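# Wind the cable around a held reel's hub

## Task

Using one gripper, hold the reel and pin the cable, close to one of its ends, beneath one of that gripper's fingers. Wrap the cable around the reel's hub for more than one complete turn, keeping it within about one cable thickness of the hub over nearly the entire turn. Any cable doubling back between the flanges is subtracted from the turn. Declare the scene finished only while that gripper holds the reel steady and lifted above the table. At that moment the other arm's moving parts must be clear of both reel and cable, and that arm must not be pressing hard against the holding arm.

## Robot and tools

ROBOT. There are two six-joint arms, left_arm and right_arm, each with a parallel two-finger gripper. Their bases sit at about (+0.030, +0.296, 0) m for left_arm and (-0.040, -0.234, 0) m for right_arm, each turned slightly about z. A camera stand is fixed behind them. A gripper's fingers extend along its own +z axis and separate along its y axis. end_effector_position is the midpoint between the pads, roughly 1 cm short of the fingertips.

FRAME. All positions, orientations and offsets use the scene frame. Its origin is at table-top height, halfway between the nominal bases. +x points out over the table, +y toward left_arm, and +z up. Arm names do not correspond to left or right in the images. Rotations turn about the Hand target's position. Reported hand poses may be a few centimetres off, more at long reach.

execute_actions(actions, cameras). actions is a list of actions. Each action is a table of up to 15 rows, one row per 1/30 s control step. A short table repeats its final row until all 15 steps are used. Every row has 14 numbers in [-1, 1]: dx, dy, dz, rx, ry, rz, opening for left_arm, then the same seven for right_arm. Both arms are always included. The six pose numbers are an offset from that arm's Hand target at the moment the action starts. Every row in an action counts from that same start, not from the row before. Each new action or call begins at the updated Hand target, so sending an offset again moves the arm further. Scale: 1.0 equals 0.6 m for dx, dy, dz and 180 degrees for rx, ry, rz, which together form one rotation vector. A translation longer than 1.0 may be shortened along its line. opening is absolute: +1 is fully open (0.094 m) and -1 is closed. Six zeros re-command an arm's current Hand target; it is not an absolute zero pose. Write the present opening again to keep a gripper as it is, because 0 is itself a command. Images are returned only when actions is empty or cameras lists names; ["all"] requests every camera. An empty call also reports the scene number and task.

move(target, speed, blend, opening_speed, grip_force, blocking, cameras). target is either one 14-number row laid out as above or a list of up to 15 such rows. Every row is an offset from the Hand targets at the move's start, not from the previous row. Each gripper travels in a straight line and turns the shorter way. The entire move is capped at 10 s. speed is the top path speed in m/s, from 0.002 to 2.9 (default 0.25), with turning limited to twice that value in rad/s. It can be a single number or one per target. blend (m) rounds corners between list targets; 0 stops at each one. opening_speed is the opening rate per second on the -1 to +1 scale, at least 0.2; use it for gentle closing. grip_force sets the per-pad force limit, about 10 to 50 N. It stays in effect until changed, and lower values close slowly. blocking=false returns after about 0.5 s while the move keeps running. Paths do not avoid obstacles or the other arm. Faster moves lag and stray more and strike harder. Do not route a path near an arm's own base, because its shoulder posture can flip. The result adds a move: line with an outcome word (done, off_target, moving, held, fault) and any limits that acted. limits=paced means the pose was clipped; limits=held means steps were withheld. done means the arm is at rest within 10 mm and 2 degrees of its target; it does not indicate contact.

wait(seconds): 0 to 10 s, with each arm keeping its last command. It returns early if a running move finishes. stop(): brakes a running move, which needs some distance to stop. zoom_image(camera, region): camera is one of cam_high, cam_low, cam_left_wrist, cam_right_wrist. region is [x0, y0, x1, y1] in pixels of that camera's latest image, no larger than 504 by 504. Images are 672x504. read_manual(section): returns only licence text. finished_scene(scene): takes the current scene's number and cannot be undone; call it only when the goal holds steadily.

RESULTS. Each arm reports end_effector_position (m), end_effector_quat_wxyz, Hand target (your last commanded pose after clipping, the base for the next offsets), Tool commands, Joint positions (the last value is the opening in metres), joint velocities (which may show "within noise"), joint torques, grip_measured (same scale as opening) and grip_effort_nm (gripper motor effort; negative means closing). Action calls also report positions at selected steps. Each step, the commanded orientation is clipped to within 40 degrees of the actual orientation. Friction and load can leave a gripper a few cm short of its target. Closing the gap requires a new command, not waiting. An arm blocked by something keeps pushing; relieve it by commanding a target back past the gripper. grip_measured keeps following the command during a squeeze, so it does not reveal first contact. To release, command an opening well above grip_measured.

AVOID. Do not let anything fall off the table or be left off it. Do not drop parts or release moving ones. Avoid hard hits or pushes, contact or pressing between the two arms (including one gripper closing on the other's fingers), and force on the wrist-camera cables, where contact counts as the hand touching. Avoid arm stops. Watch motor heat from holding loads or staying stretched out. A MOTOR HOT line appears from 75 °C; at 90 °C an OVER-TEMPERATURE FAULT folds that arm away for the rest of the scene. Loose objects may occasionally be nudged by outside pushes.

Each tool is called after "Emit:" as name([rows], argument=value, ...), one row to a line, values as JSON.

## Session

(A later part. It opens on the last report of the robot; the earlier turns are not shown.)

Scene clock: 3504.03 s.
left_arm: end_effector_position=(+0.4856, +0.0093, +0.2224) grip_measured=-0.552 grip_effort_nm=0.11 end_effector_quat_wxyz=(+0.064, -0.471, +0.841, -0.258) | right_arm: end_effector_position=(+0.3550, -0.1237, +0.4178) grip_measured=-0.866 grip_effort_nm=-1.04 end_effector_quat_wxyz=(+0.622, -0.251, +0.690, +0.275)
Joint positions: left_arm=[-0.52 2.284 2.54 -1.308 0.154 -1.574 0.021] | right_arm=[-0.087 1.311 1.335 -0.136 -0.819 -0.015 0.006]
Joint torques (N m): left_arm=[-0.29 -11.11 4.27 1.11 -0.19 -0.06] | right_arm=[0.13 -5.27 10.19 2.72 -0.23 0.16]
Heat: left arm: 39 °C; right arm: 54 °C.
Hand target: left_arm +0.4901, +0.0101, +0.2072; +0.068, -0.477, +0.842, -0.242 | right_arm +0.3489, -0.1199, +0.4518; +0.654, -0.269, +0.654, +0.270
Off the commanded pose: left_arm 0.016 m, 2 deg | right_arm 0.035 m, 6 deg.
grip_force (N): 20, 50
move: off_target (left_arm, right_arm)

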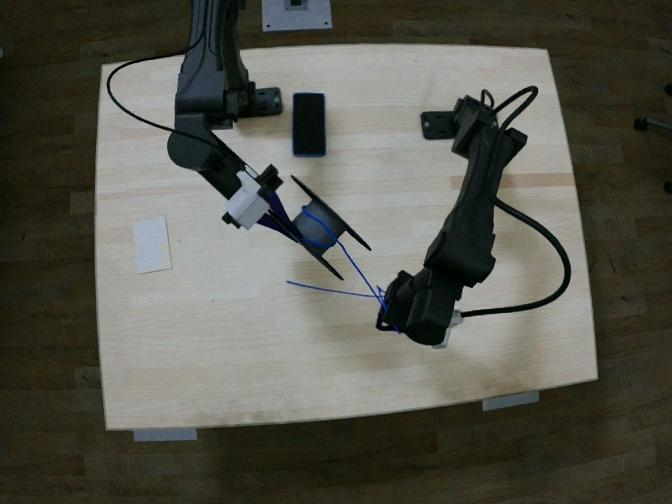

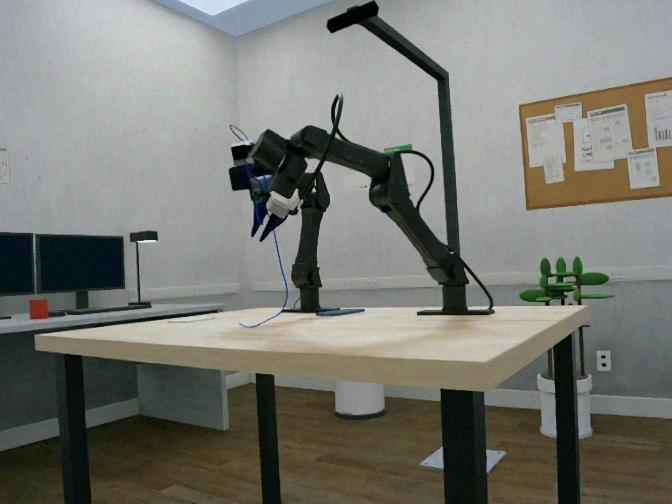

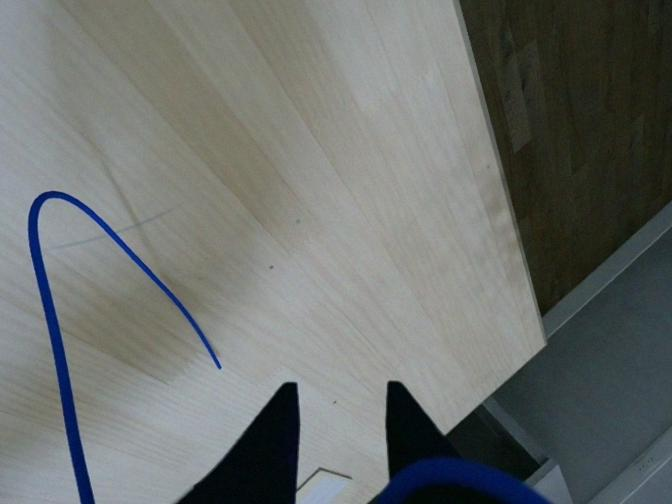

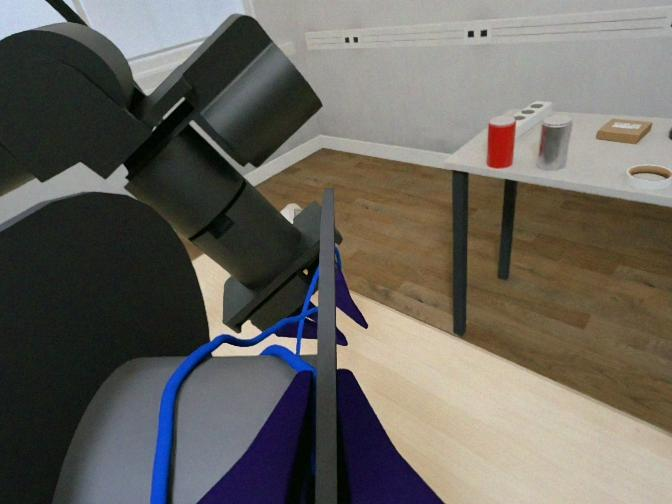

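Emit:
move([
  [0.067, 0.0, 0.158, -0.157, -0.157, 0, -0.55, 0, 0, 0, 0, 0, 0, -1],
  [-0.12, 0.187, 0.255, -0.157, -0.157, 0, -0.55, 0, 0, 0, 0, 0, 0, -1],
], speed=0.1, cameras=["cam_left_wrist", "cam_low", "cam_right_wrist", "cam_high"])

Emit:
zoom_image(camera="cam_right_wrist", region=[100, 170, 440, 504])

Emit:
zoom_image(camera="cam_low", region=[205, 110, 345, 250])

Emit:
zoom_image(camera="cam_high", region=[240, 130, 460, 350])

Scene clock: 3555.40 s.
left_arm: end_effector_position=(+0.4264, +0.1192, +0.3577) grip_measured=-0.552 grip_effort_nm=0.11 end_effector_quat_wxyz=(+0.150, -0.413, +0.714, -0.546) | right_arm: end_effector_position=(+0.3550, -0.1237, +0.4180) grip_measured=-0.866 grip_effort_nm=-1.03 end_effector_quat_wxyz=(+0.622, -0.251, +0.689, +0.275)
Joint positions: left_arm=[-0.22 1.408 1.46 -0.48 0.525 -1.602 0.021] | right_arm=[-0.087 1.311 1.335 -0.135 -0.819 -0.014 0.006]
Joint torques (N m): left_arm=[0.61 -8.14 5.23 1.38 0.21 0.11] | right_arm=[0.14 -5.23 10.25 2.72 -0.21 0.17]
Heat: left arm: 37 °C; right arm: 54 °C.
Hand target: left_arm +0.4181, +0.1223, +0.3602; +0.152, -0.406, +0.716, -0.547 | right_arm +0.3488, -0.1199, +0.4518; +0.654, -0.269, +0.654, +0.270
Off the commanded pose: left_arm 0.009 m, 1 deg | right_arm 0.035 m, 6 deg.
grip_force (N): 20, 50
move: off_target (right_arm)

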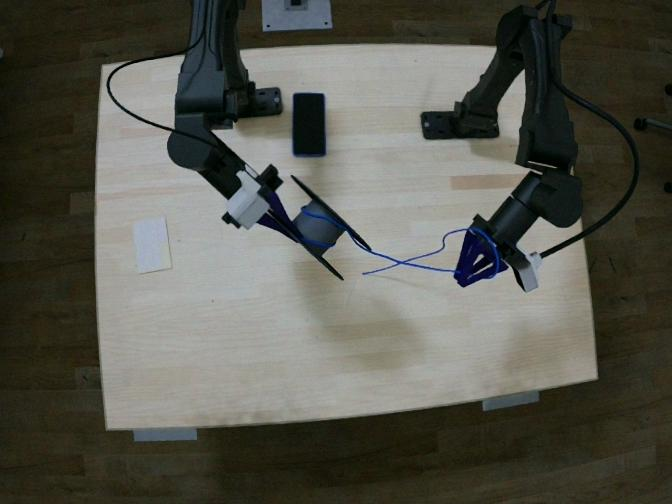

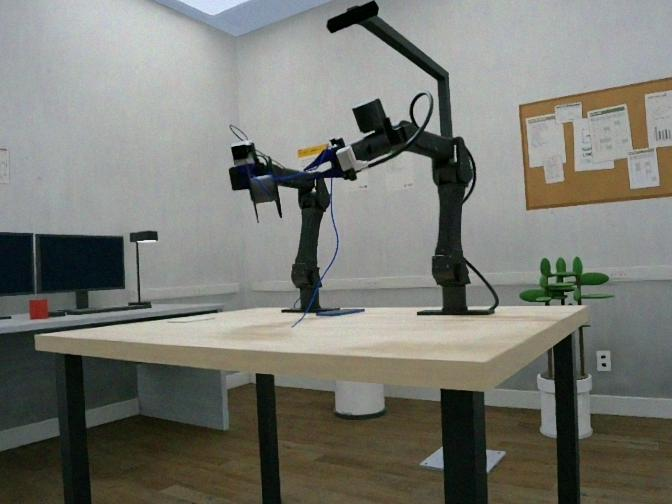

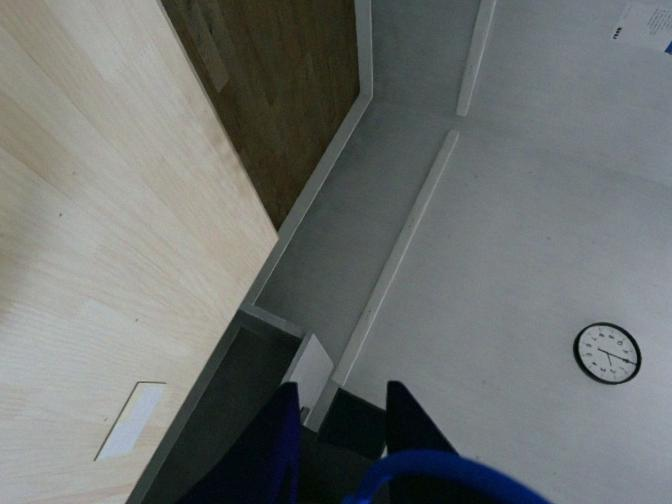

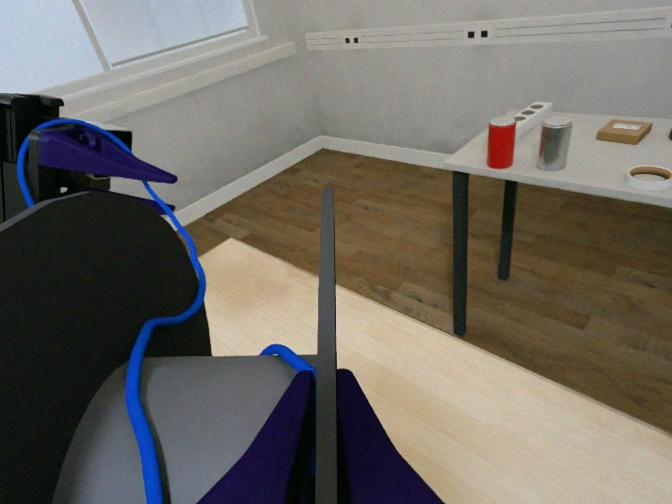

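Scaled by 1.482.

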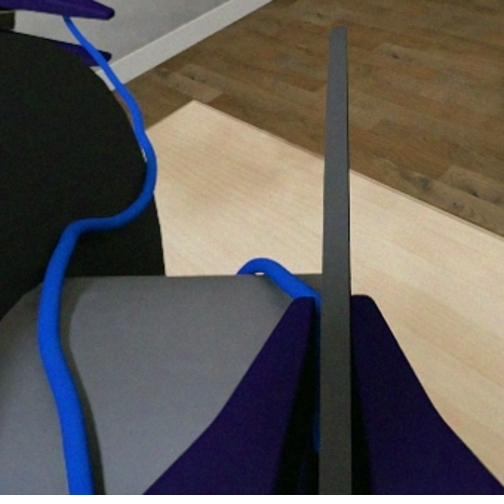

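Scaled by 3.600.

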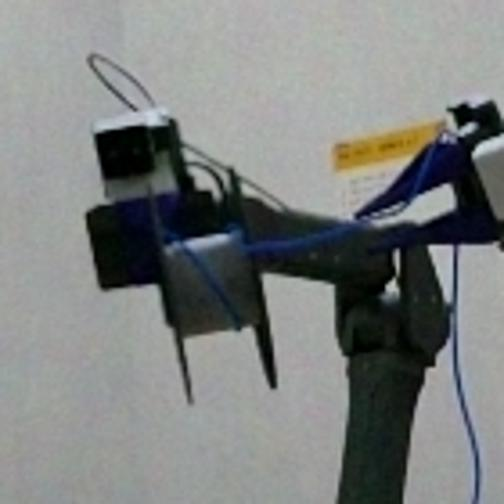

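Scaled by 2.291.

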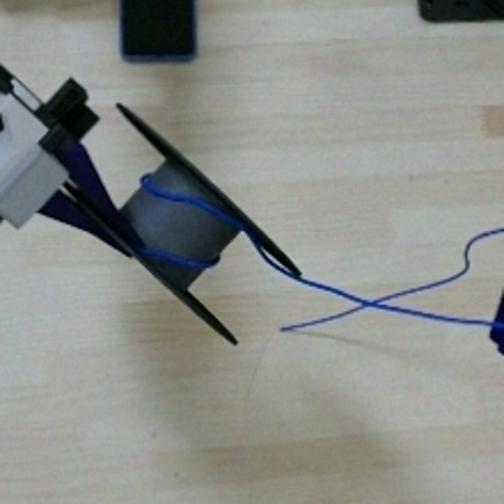

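Emit:
move(target=[0.1067, -0.1483, -0.39, 0, 0, 0, -0.55, 0, 0, 0, 0, 0, 0, -1], speed=0.12, cameras=["cam_left_wrist", "cam_low", "cam_right_wrist", "cam_high"])

Emit:
zoom_image(camera="cam_left_wrist", region=[250, 340, 560, 504])

Emit:
zoom_image(camera="cam_low", region=[205, 150, 385, 330])

Emit:
zoom_image(camera="cam_high", region=[240, 150, 460, 370])

Scene clock: 3571.60 s.
left_arm: end_effector_position=(+0.4813, +0.0318, +0.1411) grip_measured=-0.552 grip_effort_nm=0.11 end_effector_quat_wxyz=(+0.151, -0.397, +0.714, -0.556) | right_arm: end_effector_position=(+0.3550, -0.1237, +0.4180) grip_measured=-0.866 grip_effort_nm=-1.04 end_effector_quat_wxyz=(+0.622, -0.251, +0.689, +0.275)
Joint positions: left_arm=[-0.415 1.842 0.984 0.491 0.368 -1.676 0.021] | right_arm=[-0.087 1.311 1.335 -0.135 -0.819 -0.014 0.006]
Joint torques (N m): left_arm=[-0.31 -7.51 4.9 1.71 -0.13 -0.05] | right_arm=[0.16 -5.2 10.21 2.72 -0.23 0.15]
Heat: left arm: 37 °C; right arm: 54 °C.
Hand target: left_arm +0.4821, +0.0333, +0.1264; +0.152, -0.406, +0.716, -0.547 | right_arm +0.3488, -0.1199, +0.4518; +0.654, -0.269, +0.654, +0.270
Off the commanded pose: left_arm 0.015 m, 2 deg | right_arm 0.035 m, 6 deg.
grip_force (N): 20, 50
move: off_target (left_arm, right_arm)

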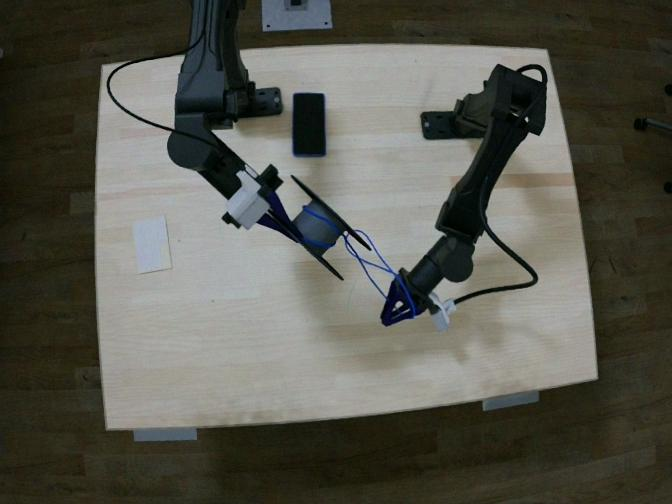

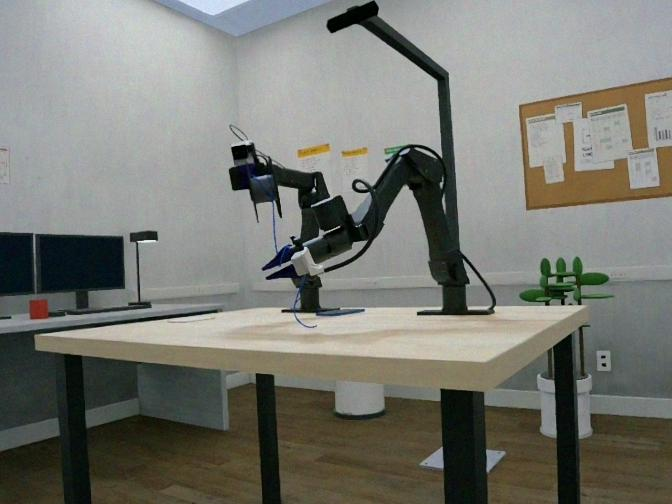

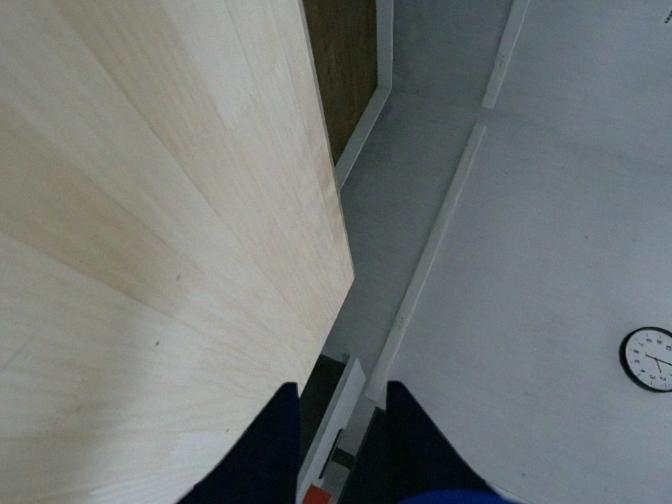

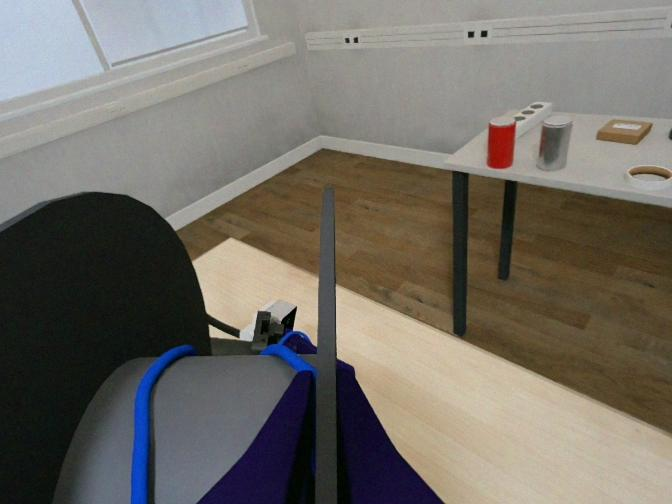

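Scaled by 1.626.

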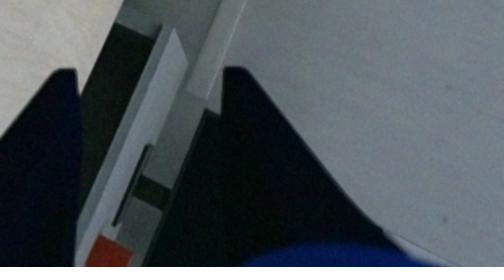

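Scaled by 2.800.

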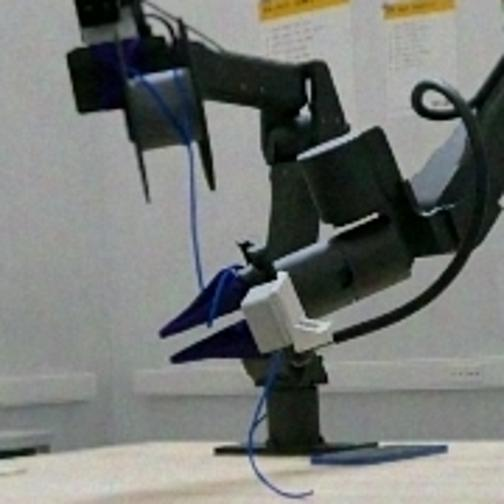

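Scaled by 2.291.

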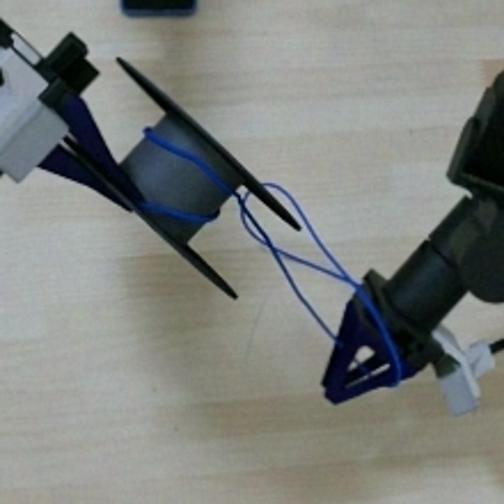

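Emit:
move(target=[-0.155, 0.155, 0.06, 0, 0, 0, -0.55, 0, 0, 0, 0, 0, 0, -1], speed=0.15, cameras=["cam_left_wrist", "cam_low", "cam_right_wrist", "cam_high"])

Emit:
zoom_image(camera="cam_left_wrist", region=[250, 340, 560, 504])

Emit:
zoom_image(camera="cam_low", region=[205, 150, 385, 330])

Emit:
zoom_image(camera="cam_high", region=[270, 150, 490, 370])

Scene clock: 3581.47 s.
left_arm: end_effector_position=(+0.3946, +0.1242, +0.1601) grip_measured=-0.552 grip_effort_nm=0.11 end_effector_quat_wxyz=(+0.149, -0.413, +0.713, -0.546) | right_arm: end_effector_position=(+0.3550, -0.1237, +0.4180) grip_measured=-0.866 grip_effort_nm=-1.04 end_effector_quat_wxyz=(+0.622, -0.251, +0.689, +0.275)
Joint positions: left_arm=[-0.226 1.367 0.616 0.325 0.522 -1.607 0.021] | right_arm=[-0.087 1.311 1.335 -0.135 -0.819 -0.014 0.006]
Joint torques (N m): left_arm=[0.42 -7.41 5.07 1.4 0.1 0.12] | right_arm=[0.09 -5.2 10.18 2.74 -0.23 0.14]
Heat: left arm: 38 °C; right arm: 54 °C.
Hand target: left_arm +0.3891, +0.1263, +0.1623; +0.152, -0.406, +0.716, -0.547 | right_arm +0.3488, -0.1199, +0.4518; +0.654, -0.269, +0.654, +0.270
Off the commanded pose: left_arm 0.006 m, 1 deg | right_arm 0.035 m, 6 deg.
grip_force (N): 20, 50
move: off_target (right_arm)

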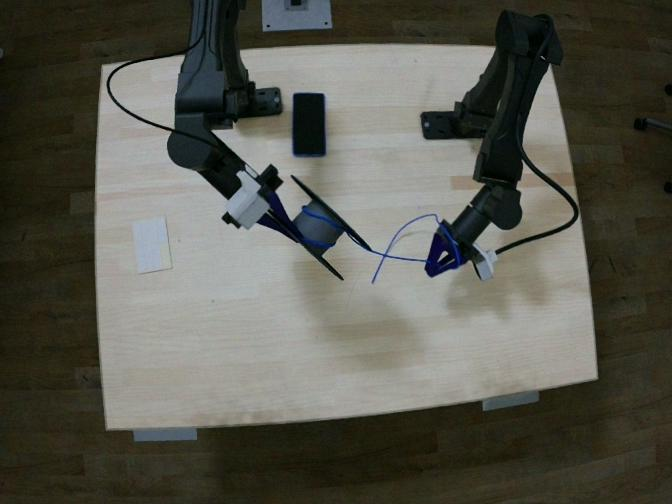

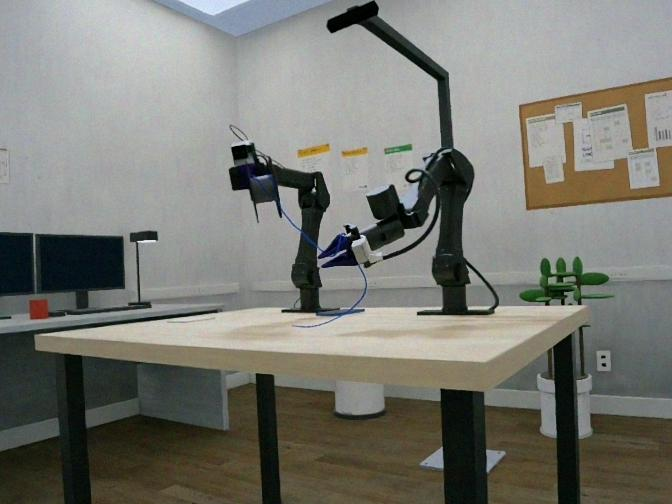

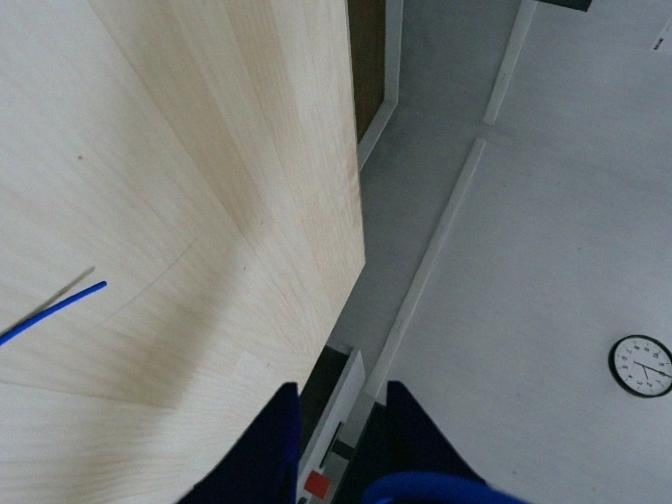

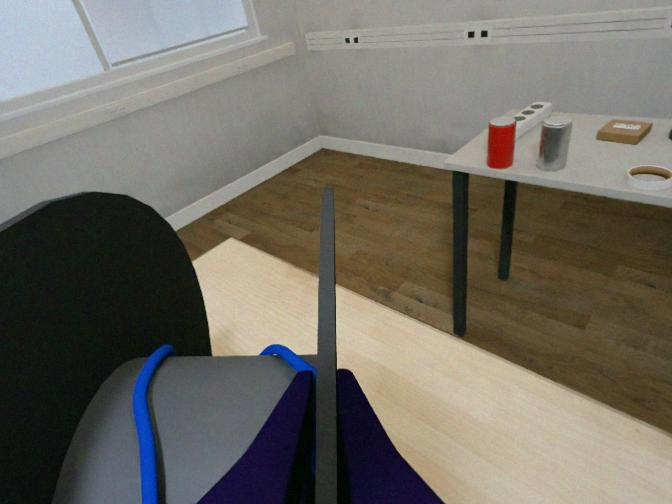

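Scaled by 1.626.

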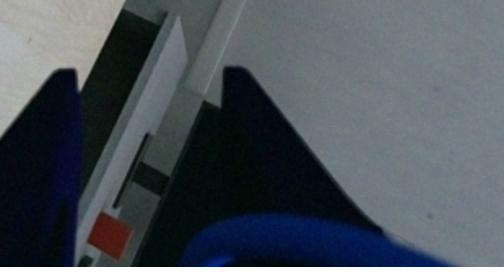

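Scaled by 2.800.

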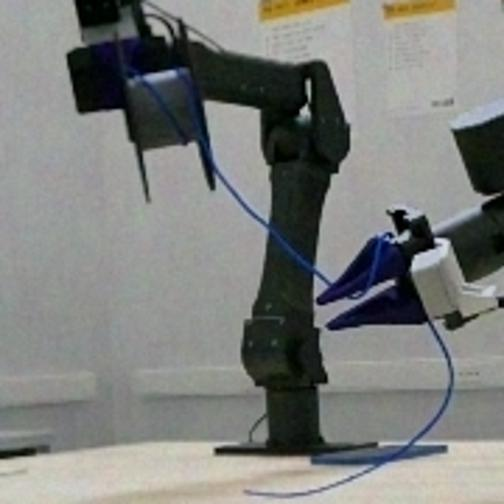

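Scaled by 2.291.

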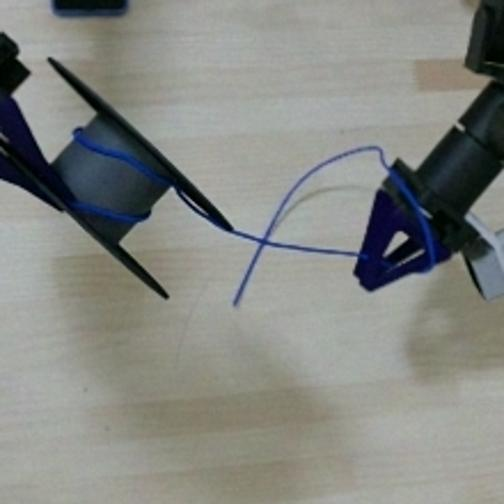

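Emit:
move([
  [-0.032, -0.044, 0.146, -0.1332, -0.1023, -0.0834, -0.55, 0, 0, 0, 0, 0, 0, -1],
], speed=0.12, cameras=["cam_left_wrist", "cam_low", "cam_right_wrist", "cam_high"])

Emit:
zoom_image(camera="cam_low", region=[205, 110, 385, 290])

Emit:
zoom_image(camera="cam_high", region=[270, 150, 490, 370])

Scene clock: 3616.30 s.
left_arm: end_effector_position=(+0.3723, +0.0996, +0.2498) grip_measured=-0.552 grip_effort_nm=0.11 end_effector_quat_wxyz=(-0.099, +0.254, -0.604, +0.749) | right_arm: end_effector_position=(+0.3550, -0.1237, +0.4180) grip_measured=-0.866 grip_effort_nm=-1.03 end_effector_quat_wxyz=(+0.622, -0.251, +0.689, +0.275)
Joint positions: left_arm=[-0.178 1.508 0.511 1.215 0.86 -2.005 0.021] | right_arm=[-0.087 1.311 1.335 -0.135 -0.819 -0.014 0.006]
Joint torques (N m): left_arm=[0.18 -4.08 4.31 1.84 -0.03 0] | right_arm=[0.17 -5.2 10.21 2.7 -0.22 0.14]
Heat: left arm: 38 °C; right arm: 54 °C.
Hand target: left_arm +0.3699, +0.0999, +0.2498; -0.105, +0.241, -0.601, +0.755 | right_arm +0.3488, -0.1199, +0.4518; +0.654, -0.269, +0.654, +0.270
Off the commanded pose: left_arm 0.002 m, 2 deg | right_arm 0.035 m, 6 deg.
grip_force (N): 20, 50
move: off_target (right_arm)

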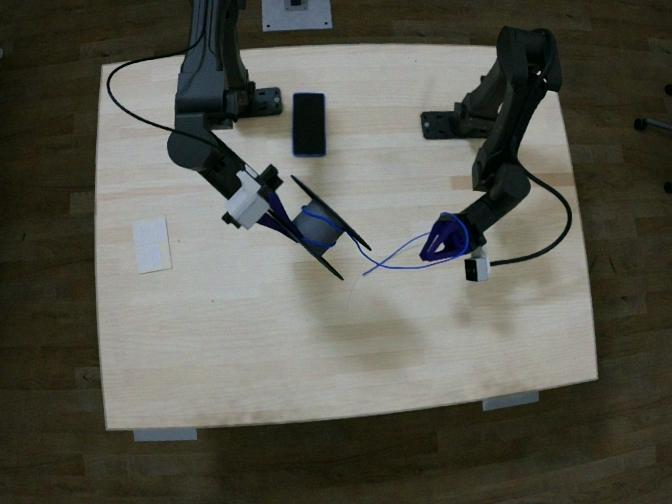

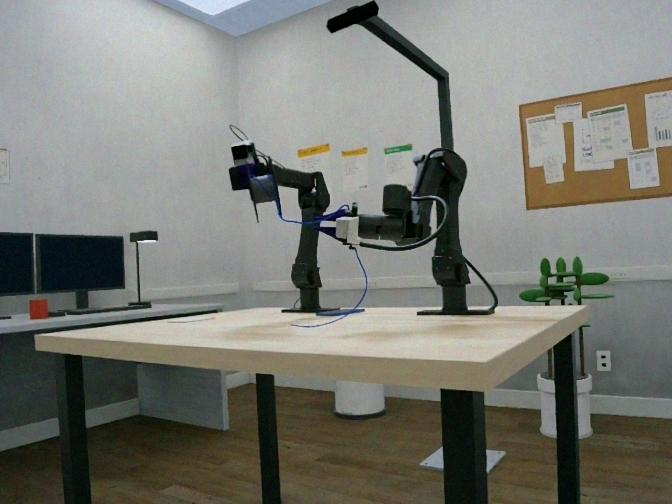

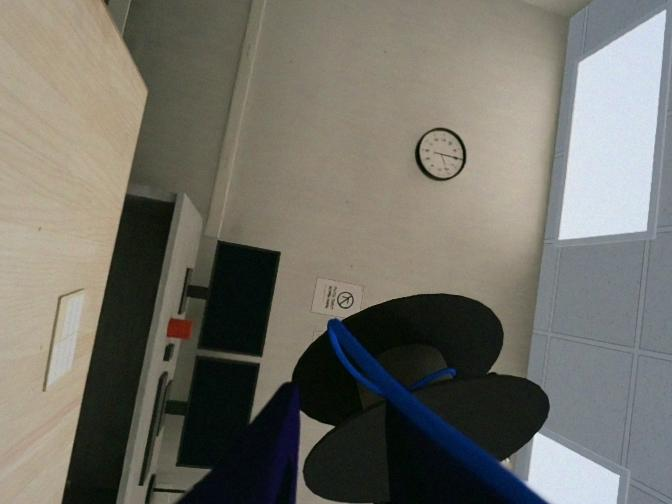

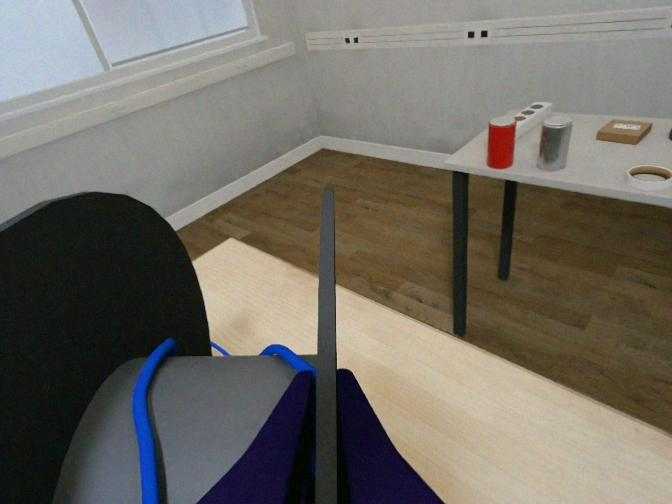

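Scaled by 2.800.

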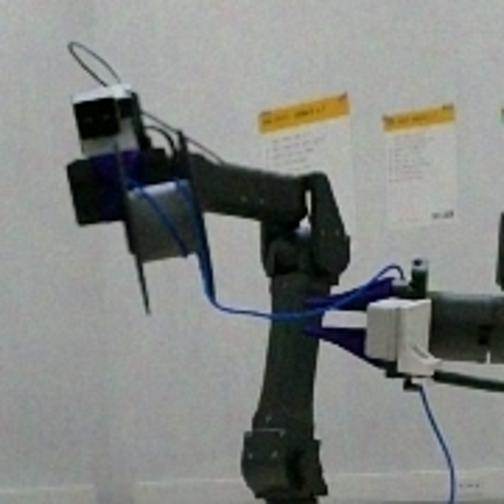

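Scaled by 2.291.

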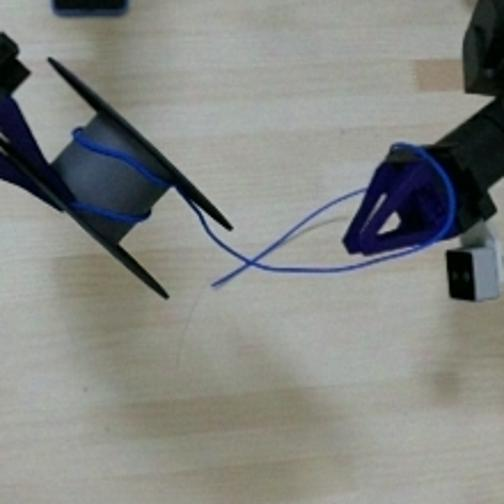

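Emit:
move(target=[-0.082, 0.142, -0.029, 0, 0, 0, -0.55, 0, 0, 0, 0, 0, 0, -1], speed=0.15, cameras=["cam_left_wrist", "cam_low", "cam_right_wrist", "cam_high"])

Emit:
zoom_image(camera="cam_low", region=[205, 110, 405, 310])

Emit:
zoom_image(camera="cam_high", region=[270, 130, 510, 370])

Scene clock: 3639.23 s.
left_arm: end_effector_position=(+0.3286, +0.1853, +0.2212) grip_measured=-0.552 grip_effort_nm=0.11 end_effector_quat_wxyz=(-0.091, +0.278, -0.616, +0.731) | right_arm: end_effector_position=(+0.3550, -0.1237, +0.4180) grip_measured=-0.866 grip_effort_nm=-1.04 end_effector_quat_wxyz=(+0.622, -0.251, +0.689, +0.275)
Joint positions: left_arm=[0.193 1.404 0.306 1.349 1.214 -2.106 0.021] | right_arm=[-0.087 1.311 1.335 -0.135 -0.819 -0.014 0.006]
Joint torques (N m): left_arm=[0.42 -6.15 3.75 1.7 -0.13 -0.04] | right_arm=[0.12 -5.23 10.25 2.71 -0.21 0.16]
Heat: left arm: 40 °C; right arm: 55 °C.
Hand target: left_arm +0.3207, +0.1851, +0.2324; -0.105, +0.241, -0.601, +0.755 | right_arm +0.3488, -0.1199, +0.4518; +0.654, -0.269, +0.654, +0.270
Off the commanded pose: left_arm 0.014 m, 5 deg | right_arm 0.035 m, 6 deg.
joint sent to its limit (left arm) — joint 6 (wrist roll), lower limit. The joint targets are off in orientation, not in position.
grip_force (N): 20, 50
move: off_target (left_arm, right_arm)

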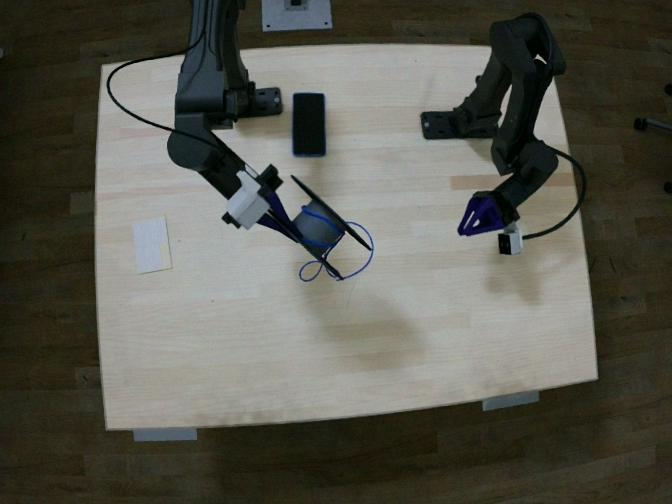

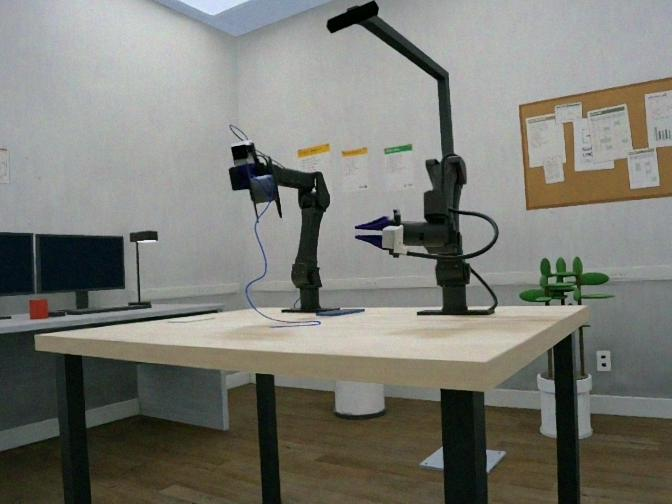

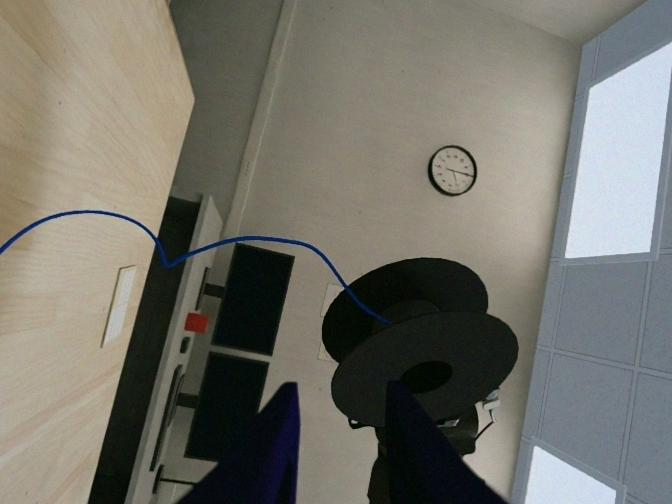

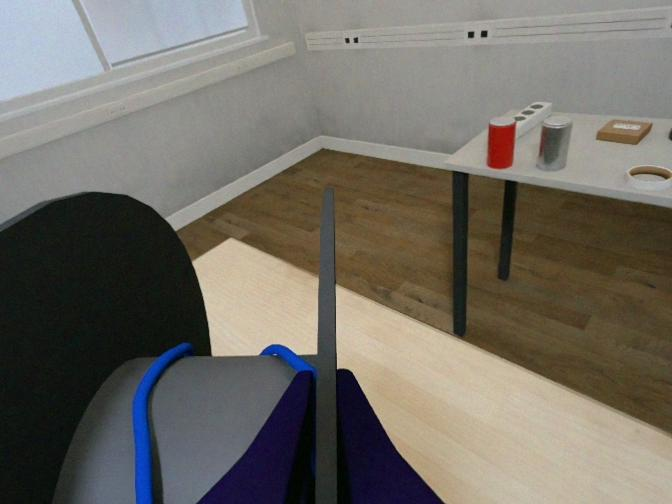

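Scaled by 2.520.

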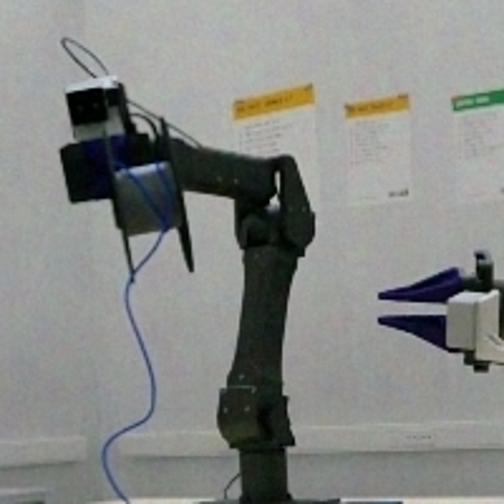

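Scaled by 2.100.

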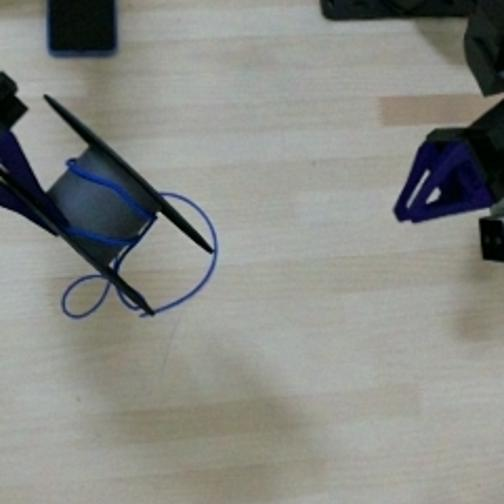

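Emit:
zoom_image(camera="cam_right_wrist", region=[60, 300, 400, 504])

Emit:
zoom_image(camera="cam_left_wrist", region=[280, 230, 560, 450])

Emit:
zoom_image(camera="cam_low", region=[225, 140, 295, 230])

Emit:
zoom_image(camera="cam_high", region=[280, 160, 400, 290])

Scaled by 1.482.

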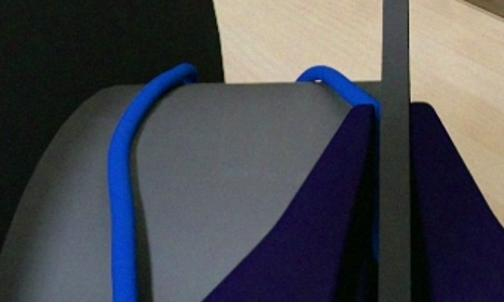

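Scaled by 1.800.

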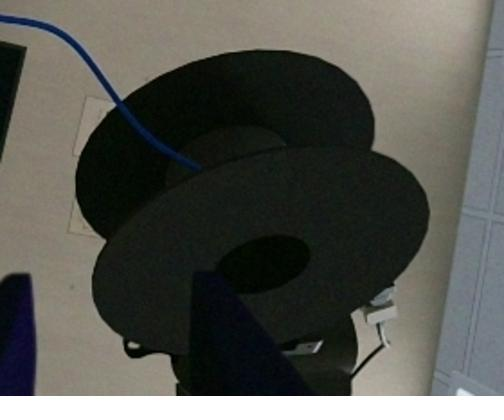

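Scaled by 5.600.

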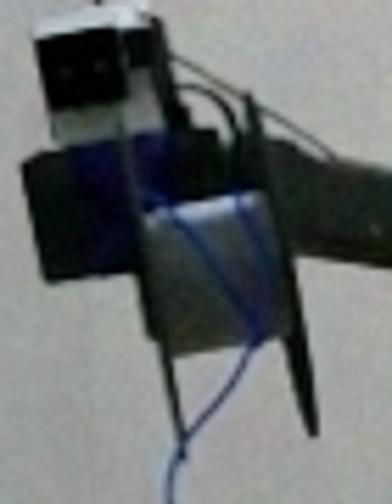

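Scaled by 3.877.

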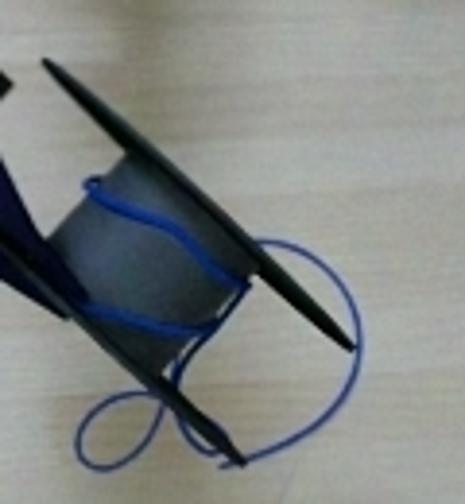

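Emit:
move(target=[-0.043, -0.2335, -0.104, 0.3189, -0.4814, 0.0479, -0.3, 0, 0, 0, 0, 0, 0, -1], speed=0.25, cameras=["cam_left_wrist", "cam_low", "cam_right_wrist", "cam_high"])

Scene clock: 3718.07 s.
left_arm: end_effector_position=(+0.2943, +0.0449, +0.1728) grip_measured=-0.302 grip_effort_nm=0.11 end_effector_quat_wxyz=(+0.608, +0.353, +0.613, -0.361) | right_arm: end_effector_position=(+0.3550, -0.1237, +0.4180) grip_measured=-0.866 grip_effort_nm=-1.04 end_effector_quat_wxyz=(+0.622, -0.251, +0.689, +0.275)
Joint positions: left_arm=[-0.503 1.438 0.234 1.204 0.564 -0.012 0.033] | right_arm=[-0.087 1.311 1.335 -0.135 -0.819 -0.014 0.006]
Joint torques (N m): left_arm=[-0.65 -2.91 4.04 1.75 -0.2 0.08] | right_arm=[0.12 -5.18 10.25 2.72 -0.21 0.15]
Heat: left arm: 40 °C; right arm: 55 °C.
Hand target: left_arm +0.2948, +0.0450, +0.1700; +0.613, +0.354, +0.612, -0.353 | right_arm +0.3488, -0.1199, +0.4518; +0.654, -0.269, +0.654, +0.270
Off the commanded pose: left_arm 0.003 m, 1 deg | right_arm 0.035 m, 6 deg.
grip_force (N): 20, 50
move: off_target (right_arm)

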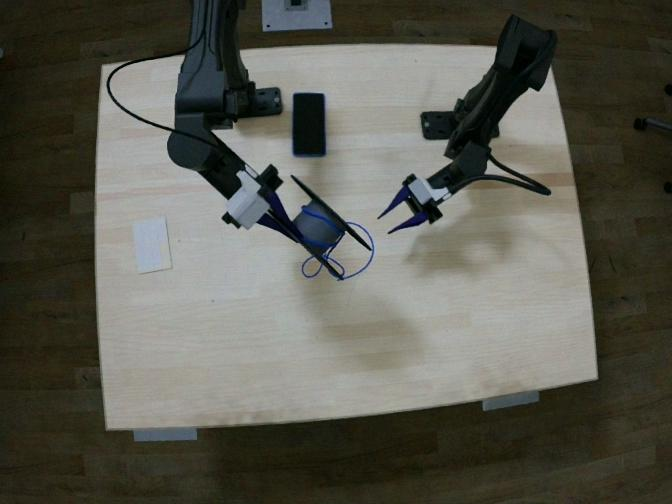

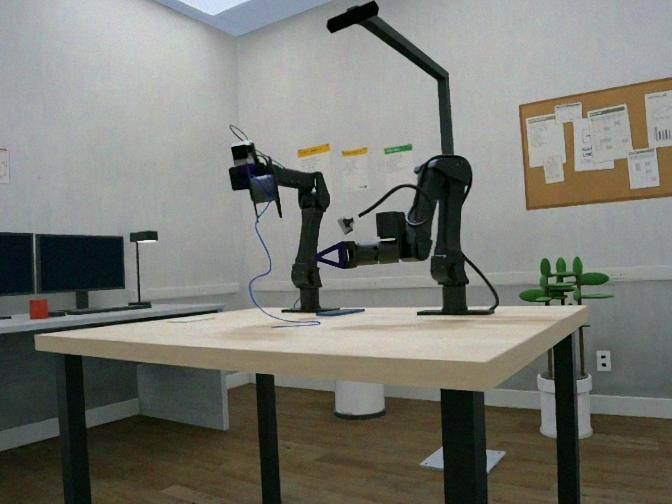

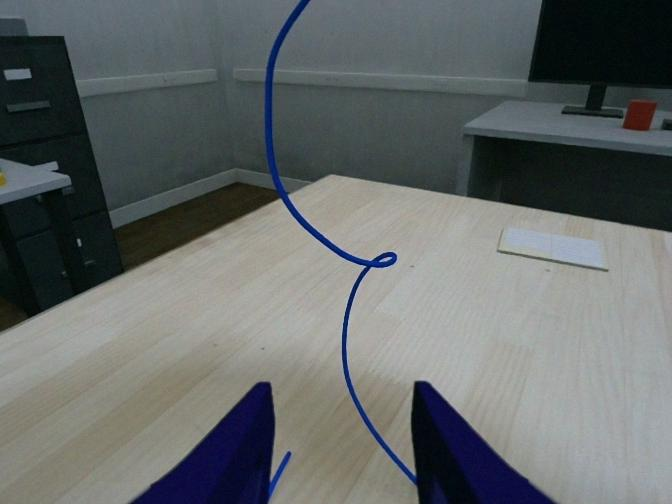

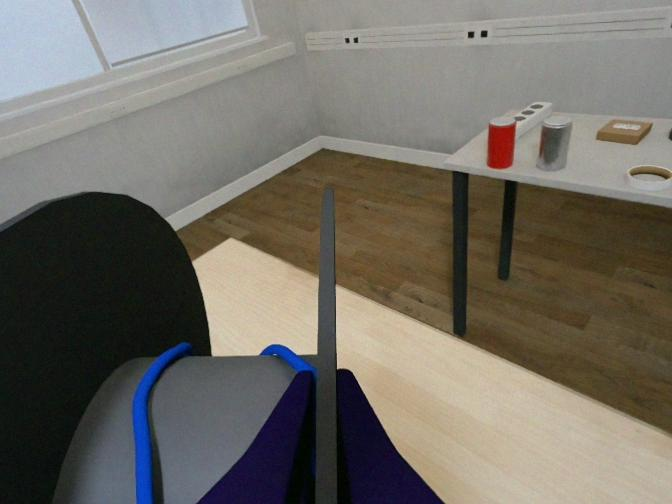

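Emit:
zoom_image(camera="cam_left_wrist", region=[220, 0, 470, 300])

Emit:
zoom_image(camera="cam_low", region=[225, 140, 345, 340])

Scaled by 1.680.

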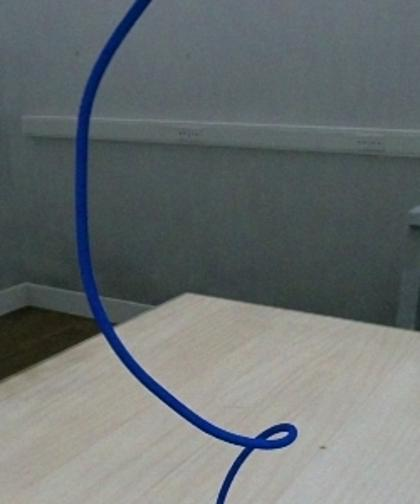

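Scaled by 2.520.

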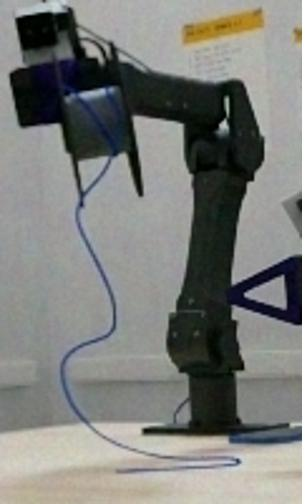

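Emit:
move(target=[0.1487, -0.1467, 0.036, 0, 0, 0, -0.3, 0, 0, 0, 0, 0, 0, -1], speed=0.15, cameras=["cam_left_wrist", "cam_low"])

Scene clock: 3740.03 s.
left_arm: end_effector_position=(+0.3776, -0.0383, +0.1942) grip_measured=-0.302 grip_effort_nm=0.11 end_effector_quat_wxyz=(+0.611, +0.354, +0.610, -0.361) | right_arm: end_effector_position=(+0.3550, -0.1237, +0.4180) grip_measured=-0.866 grip_effort_nm=-1.04 end_effector_quat_wxyz=(+0.622, -0.251, +0.689, +0.275)
Joint positions: left_arm=[-0.61 1.768 0.705 1.069 0.457 -0.011 0.033] | right_arm=[-0.087 1.311 1.335 -0.135 -0.819 -0.014 0.006]
Joint torques (N m): left_arm=[-0.59 -6.04 7.53 1.55 -0.19 0.08] | right_arm=[0.16 -5.22 10.22 2.71 -0.21 0.16]
Heat: left arm: 40 °C; right arm: 55 °C.
Hand target: left_arm +0.3842, -0.0430, +0.1917; +0.613, +0.354, +0.612, -0.353 | right_arm +0.3488, -0.1199, +0.4518; +0.654, -0.269, +0.654, +0.270
Off the commanded pose: left_arm 0.008 m, 1 deg | right_arm 0.035 m, 6 deg.
grip_force (N): 20, 50
move: off_target (right_arm)
Images, in order (width x height): cam_low 672x504, cam_left_wrist 672x504.

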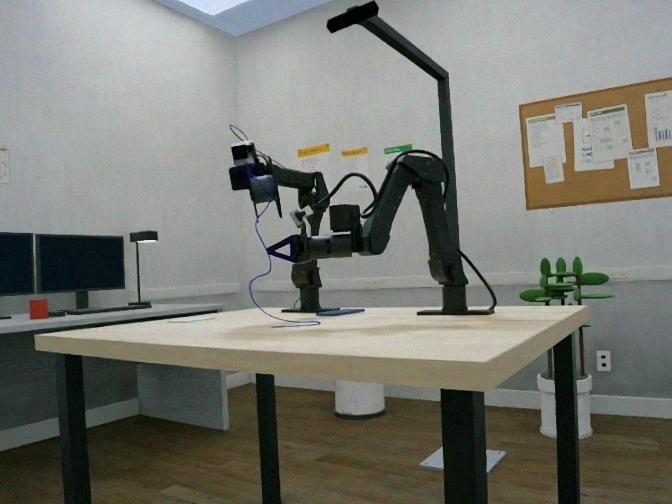

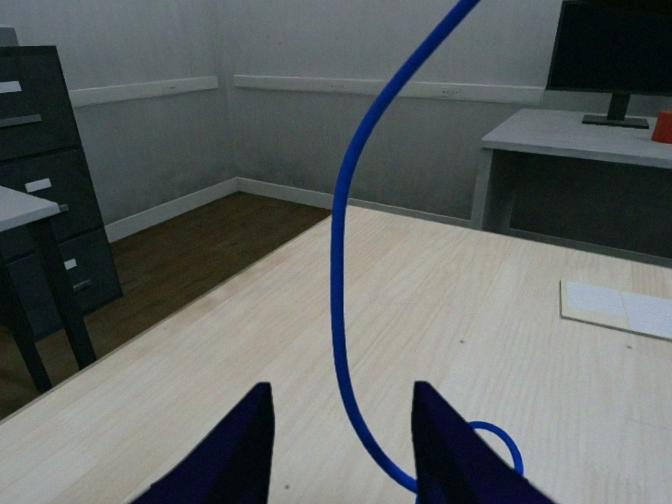

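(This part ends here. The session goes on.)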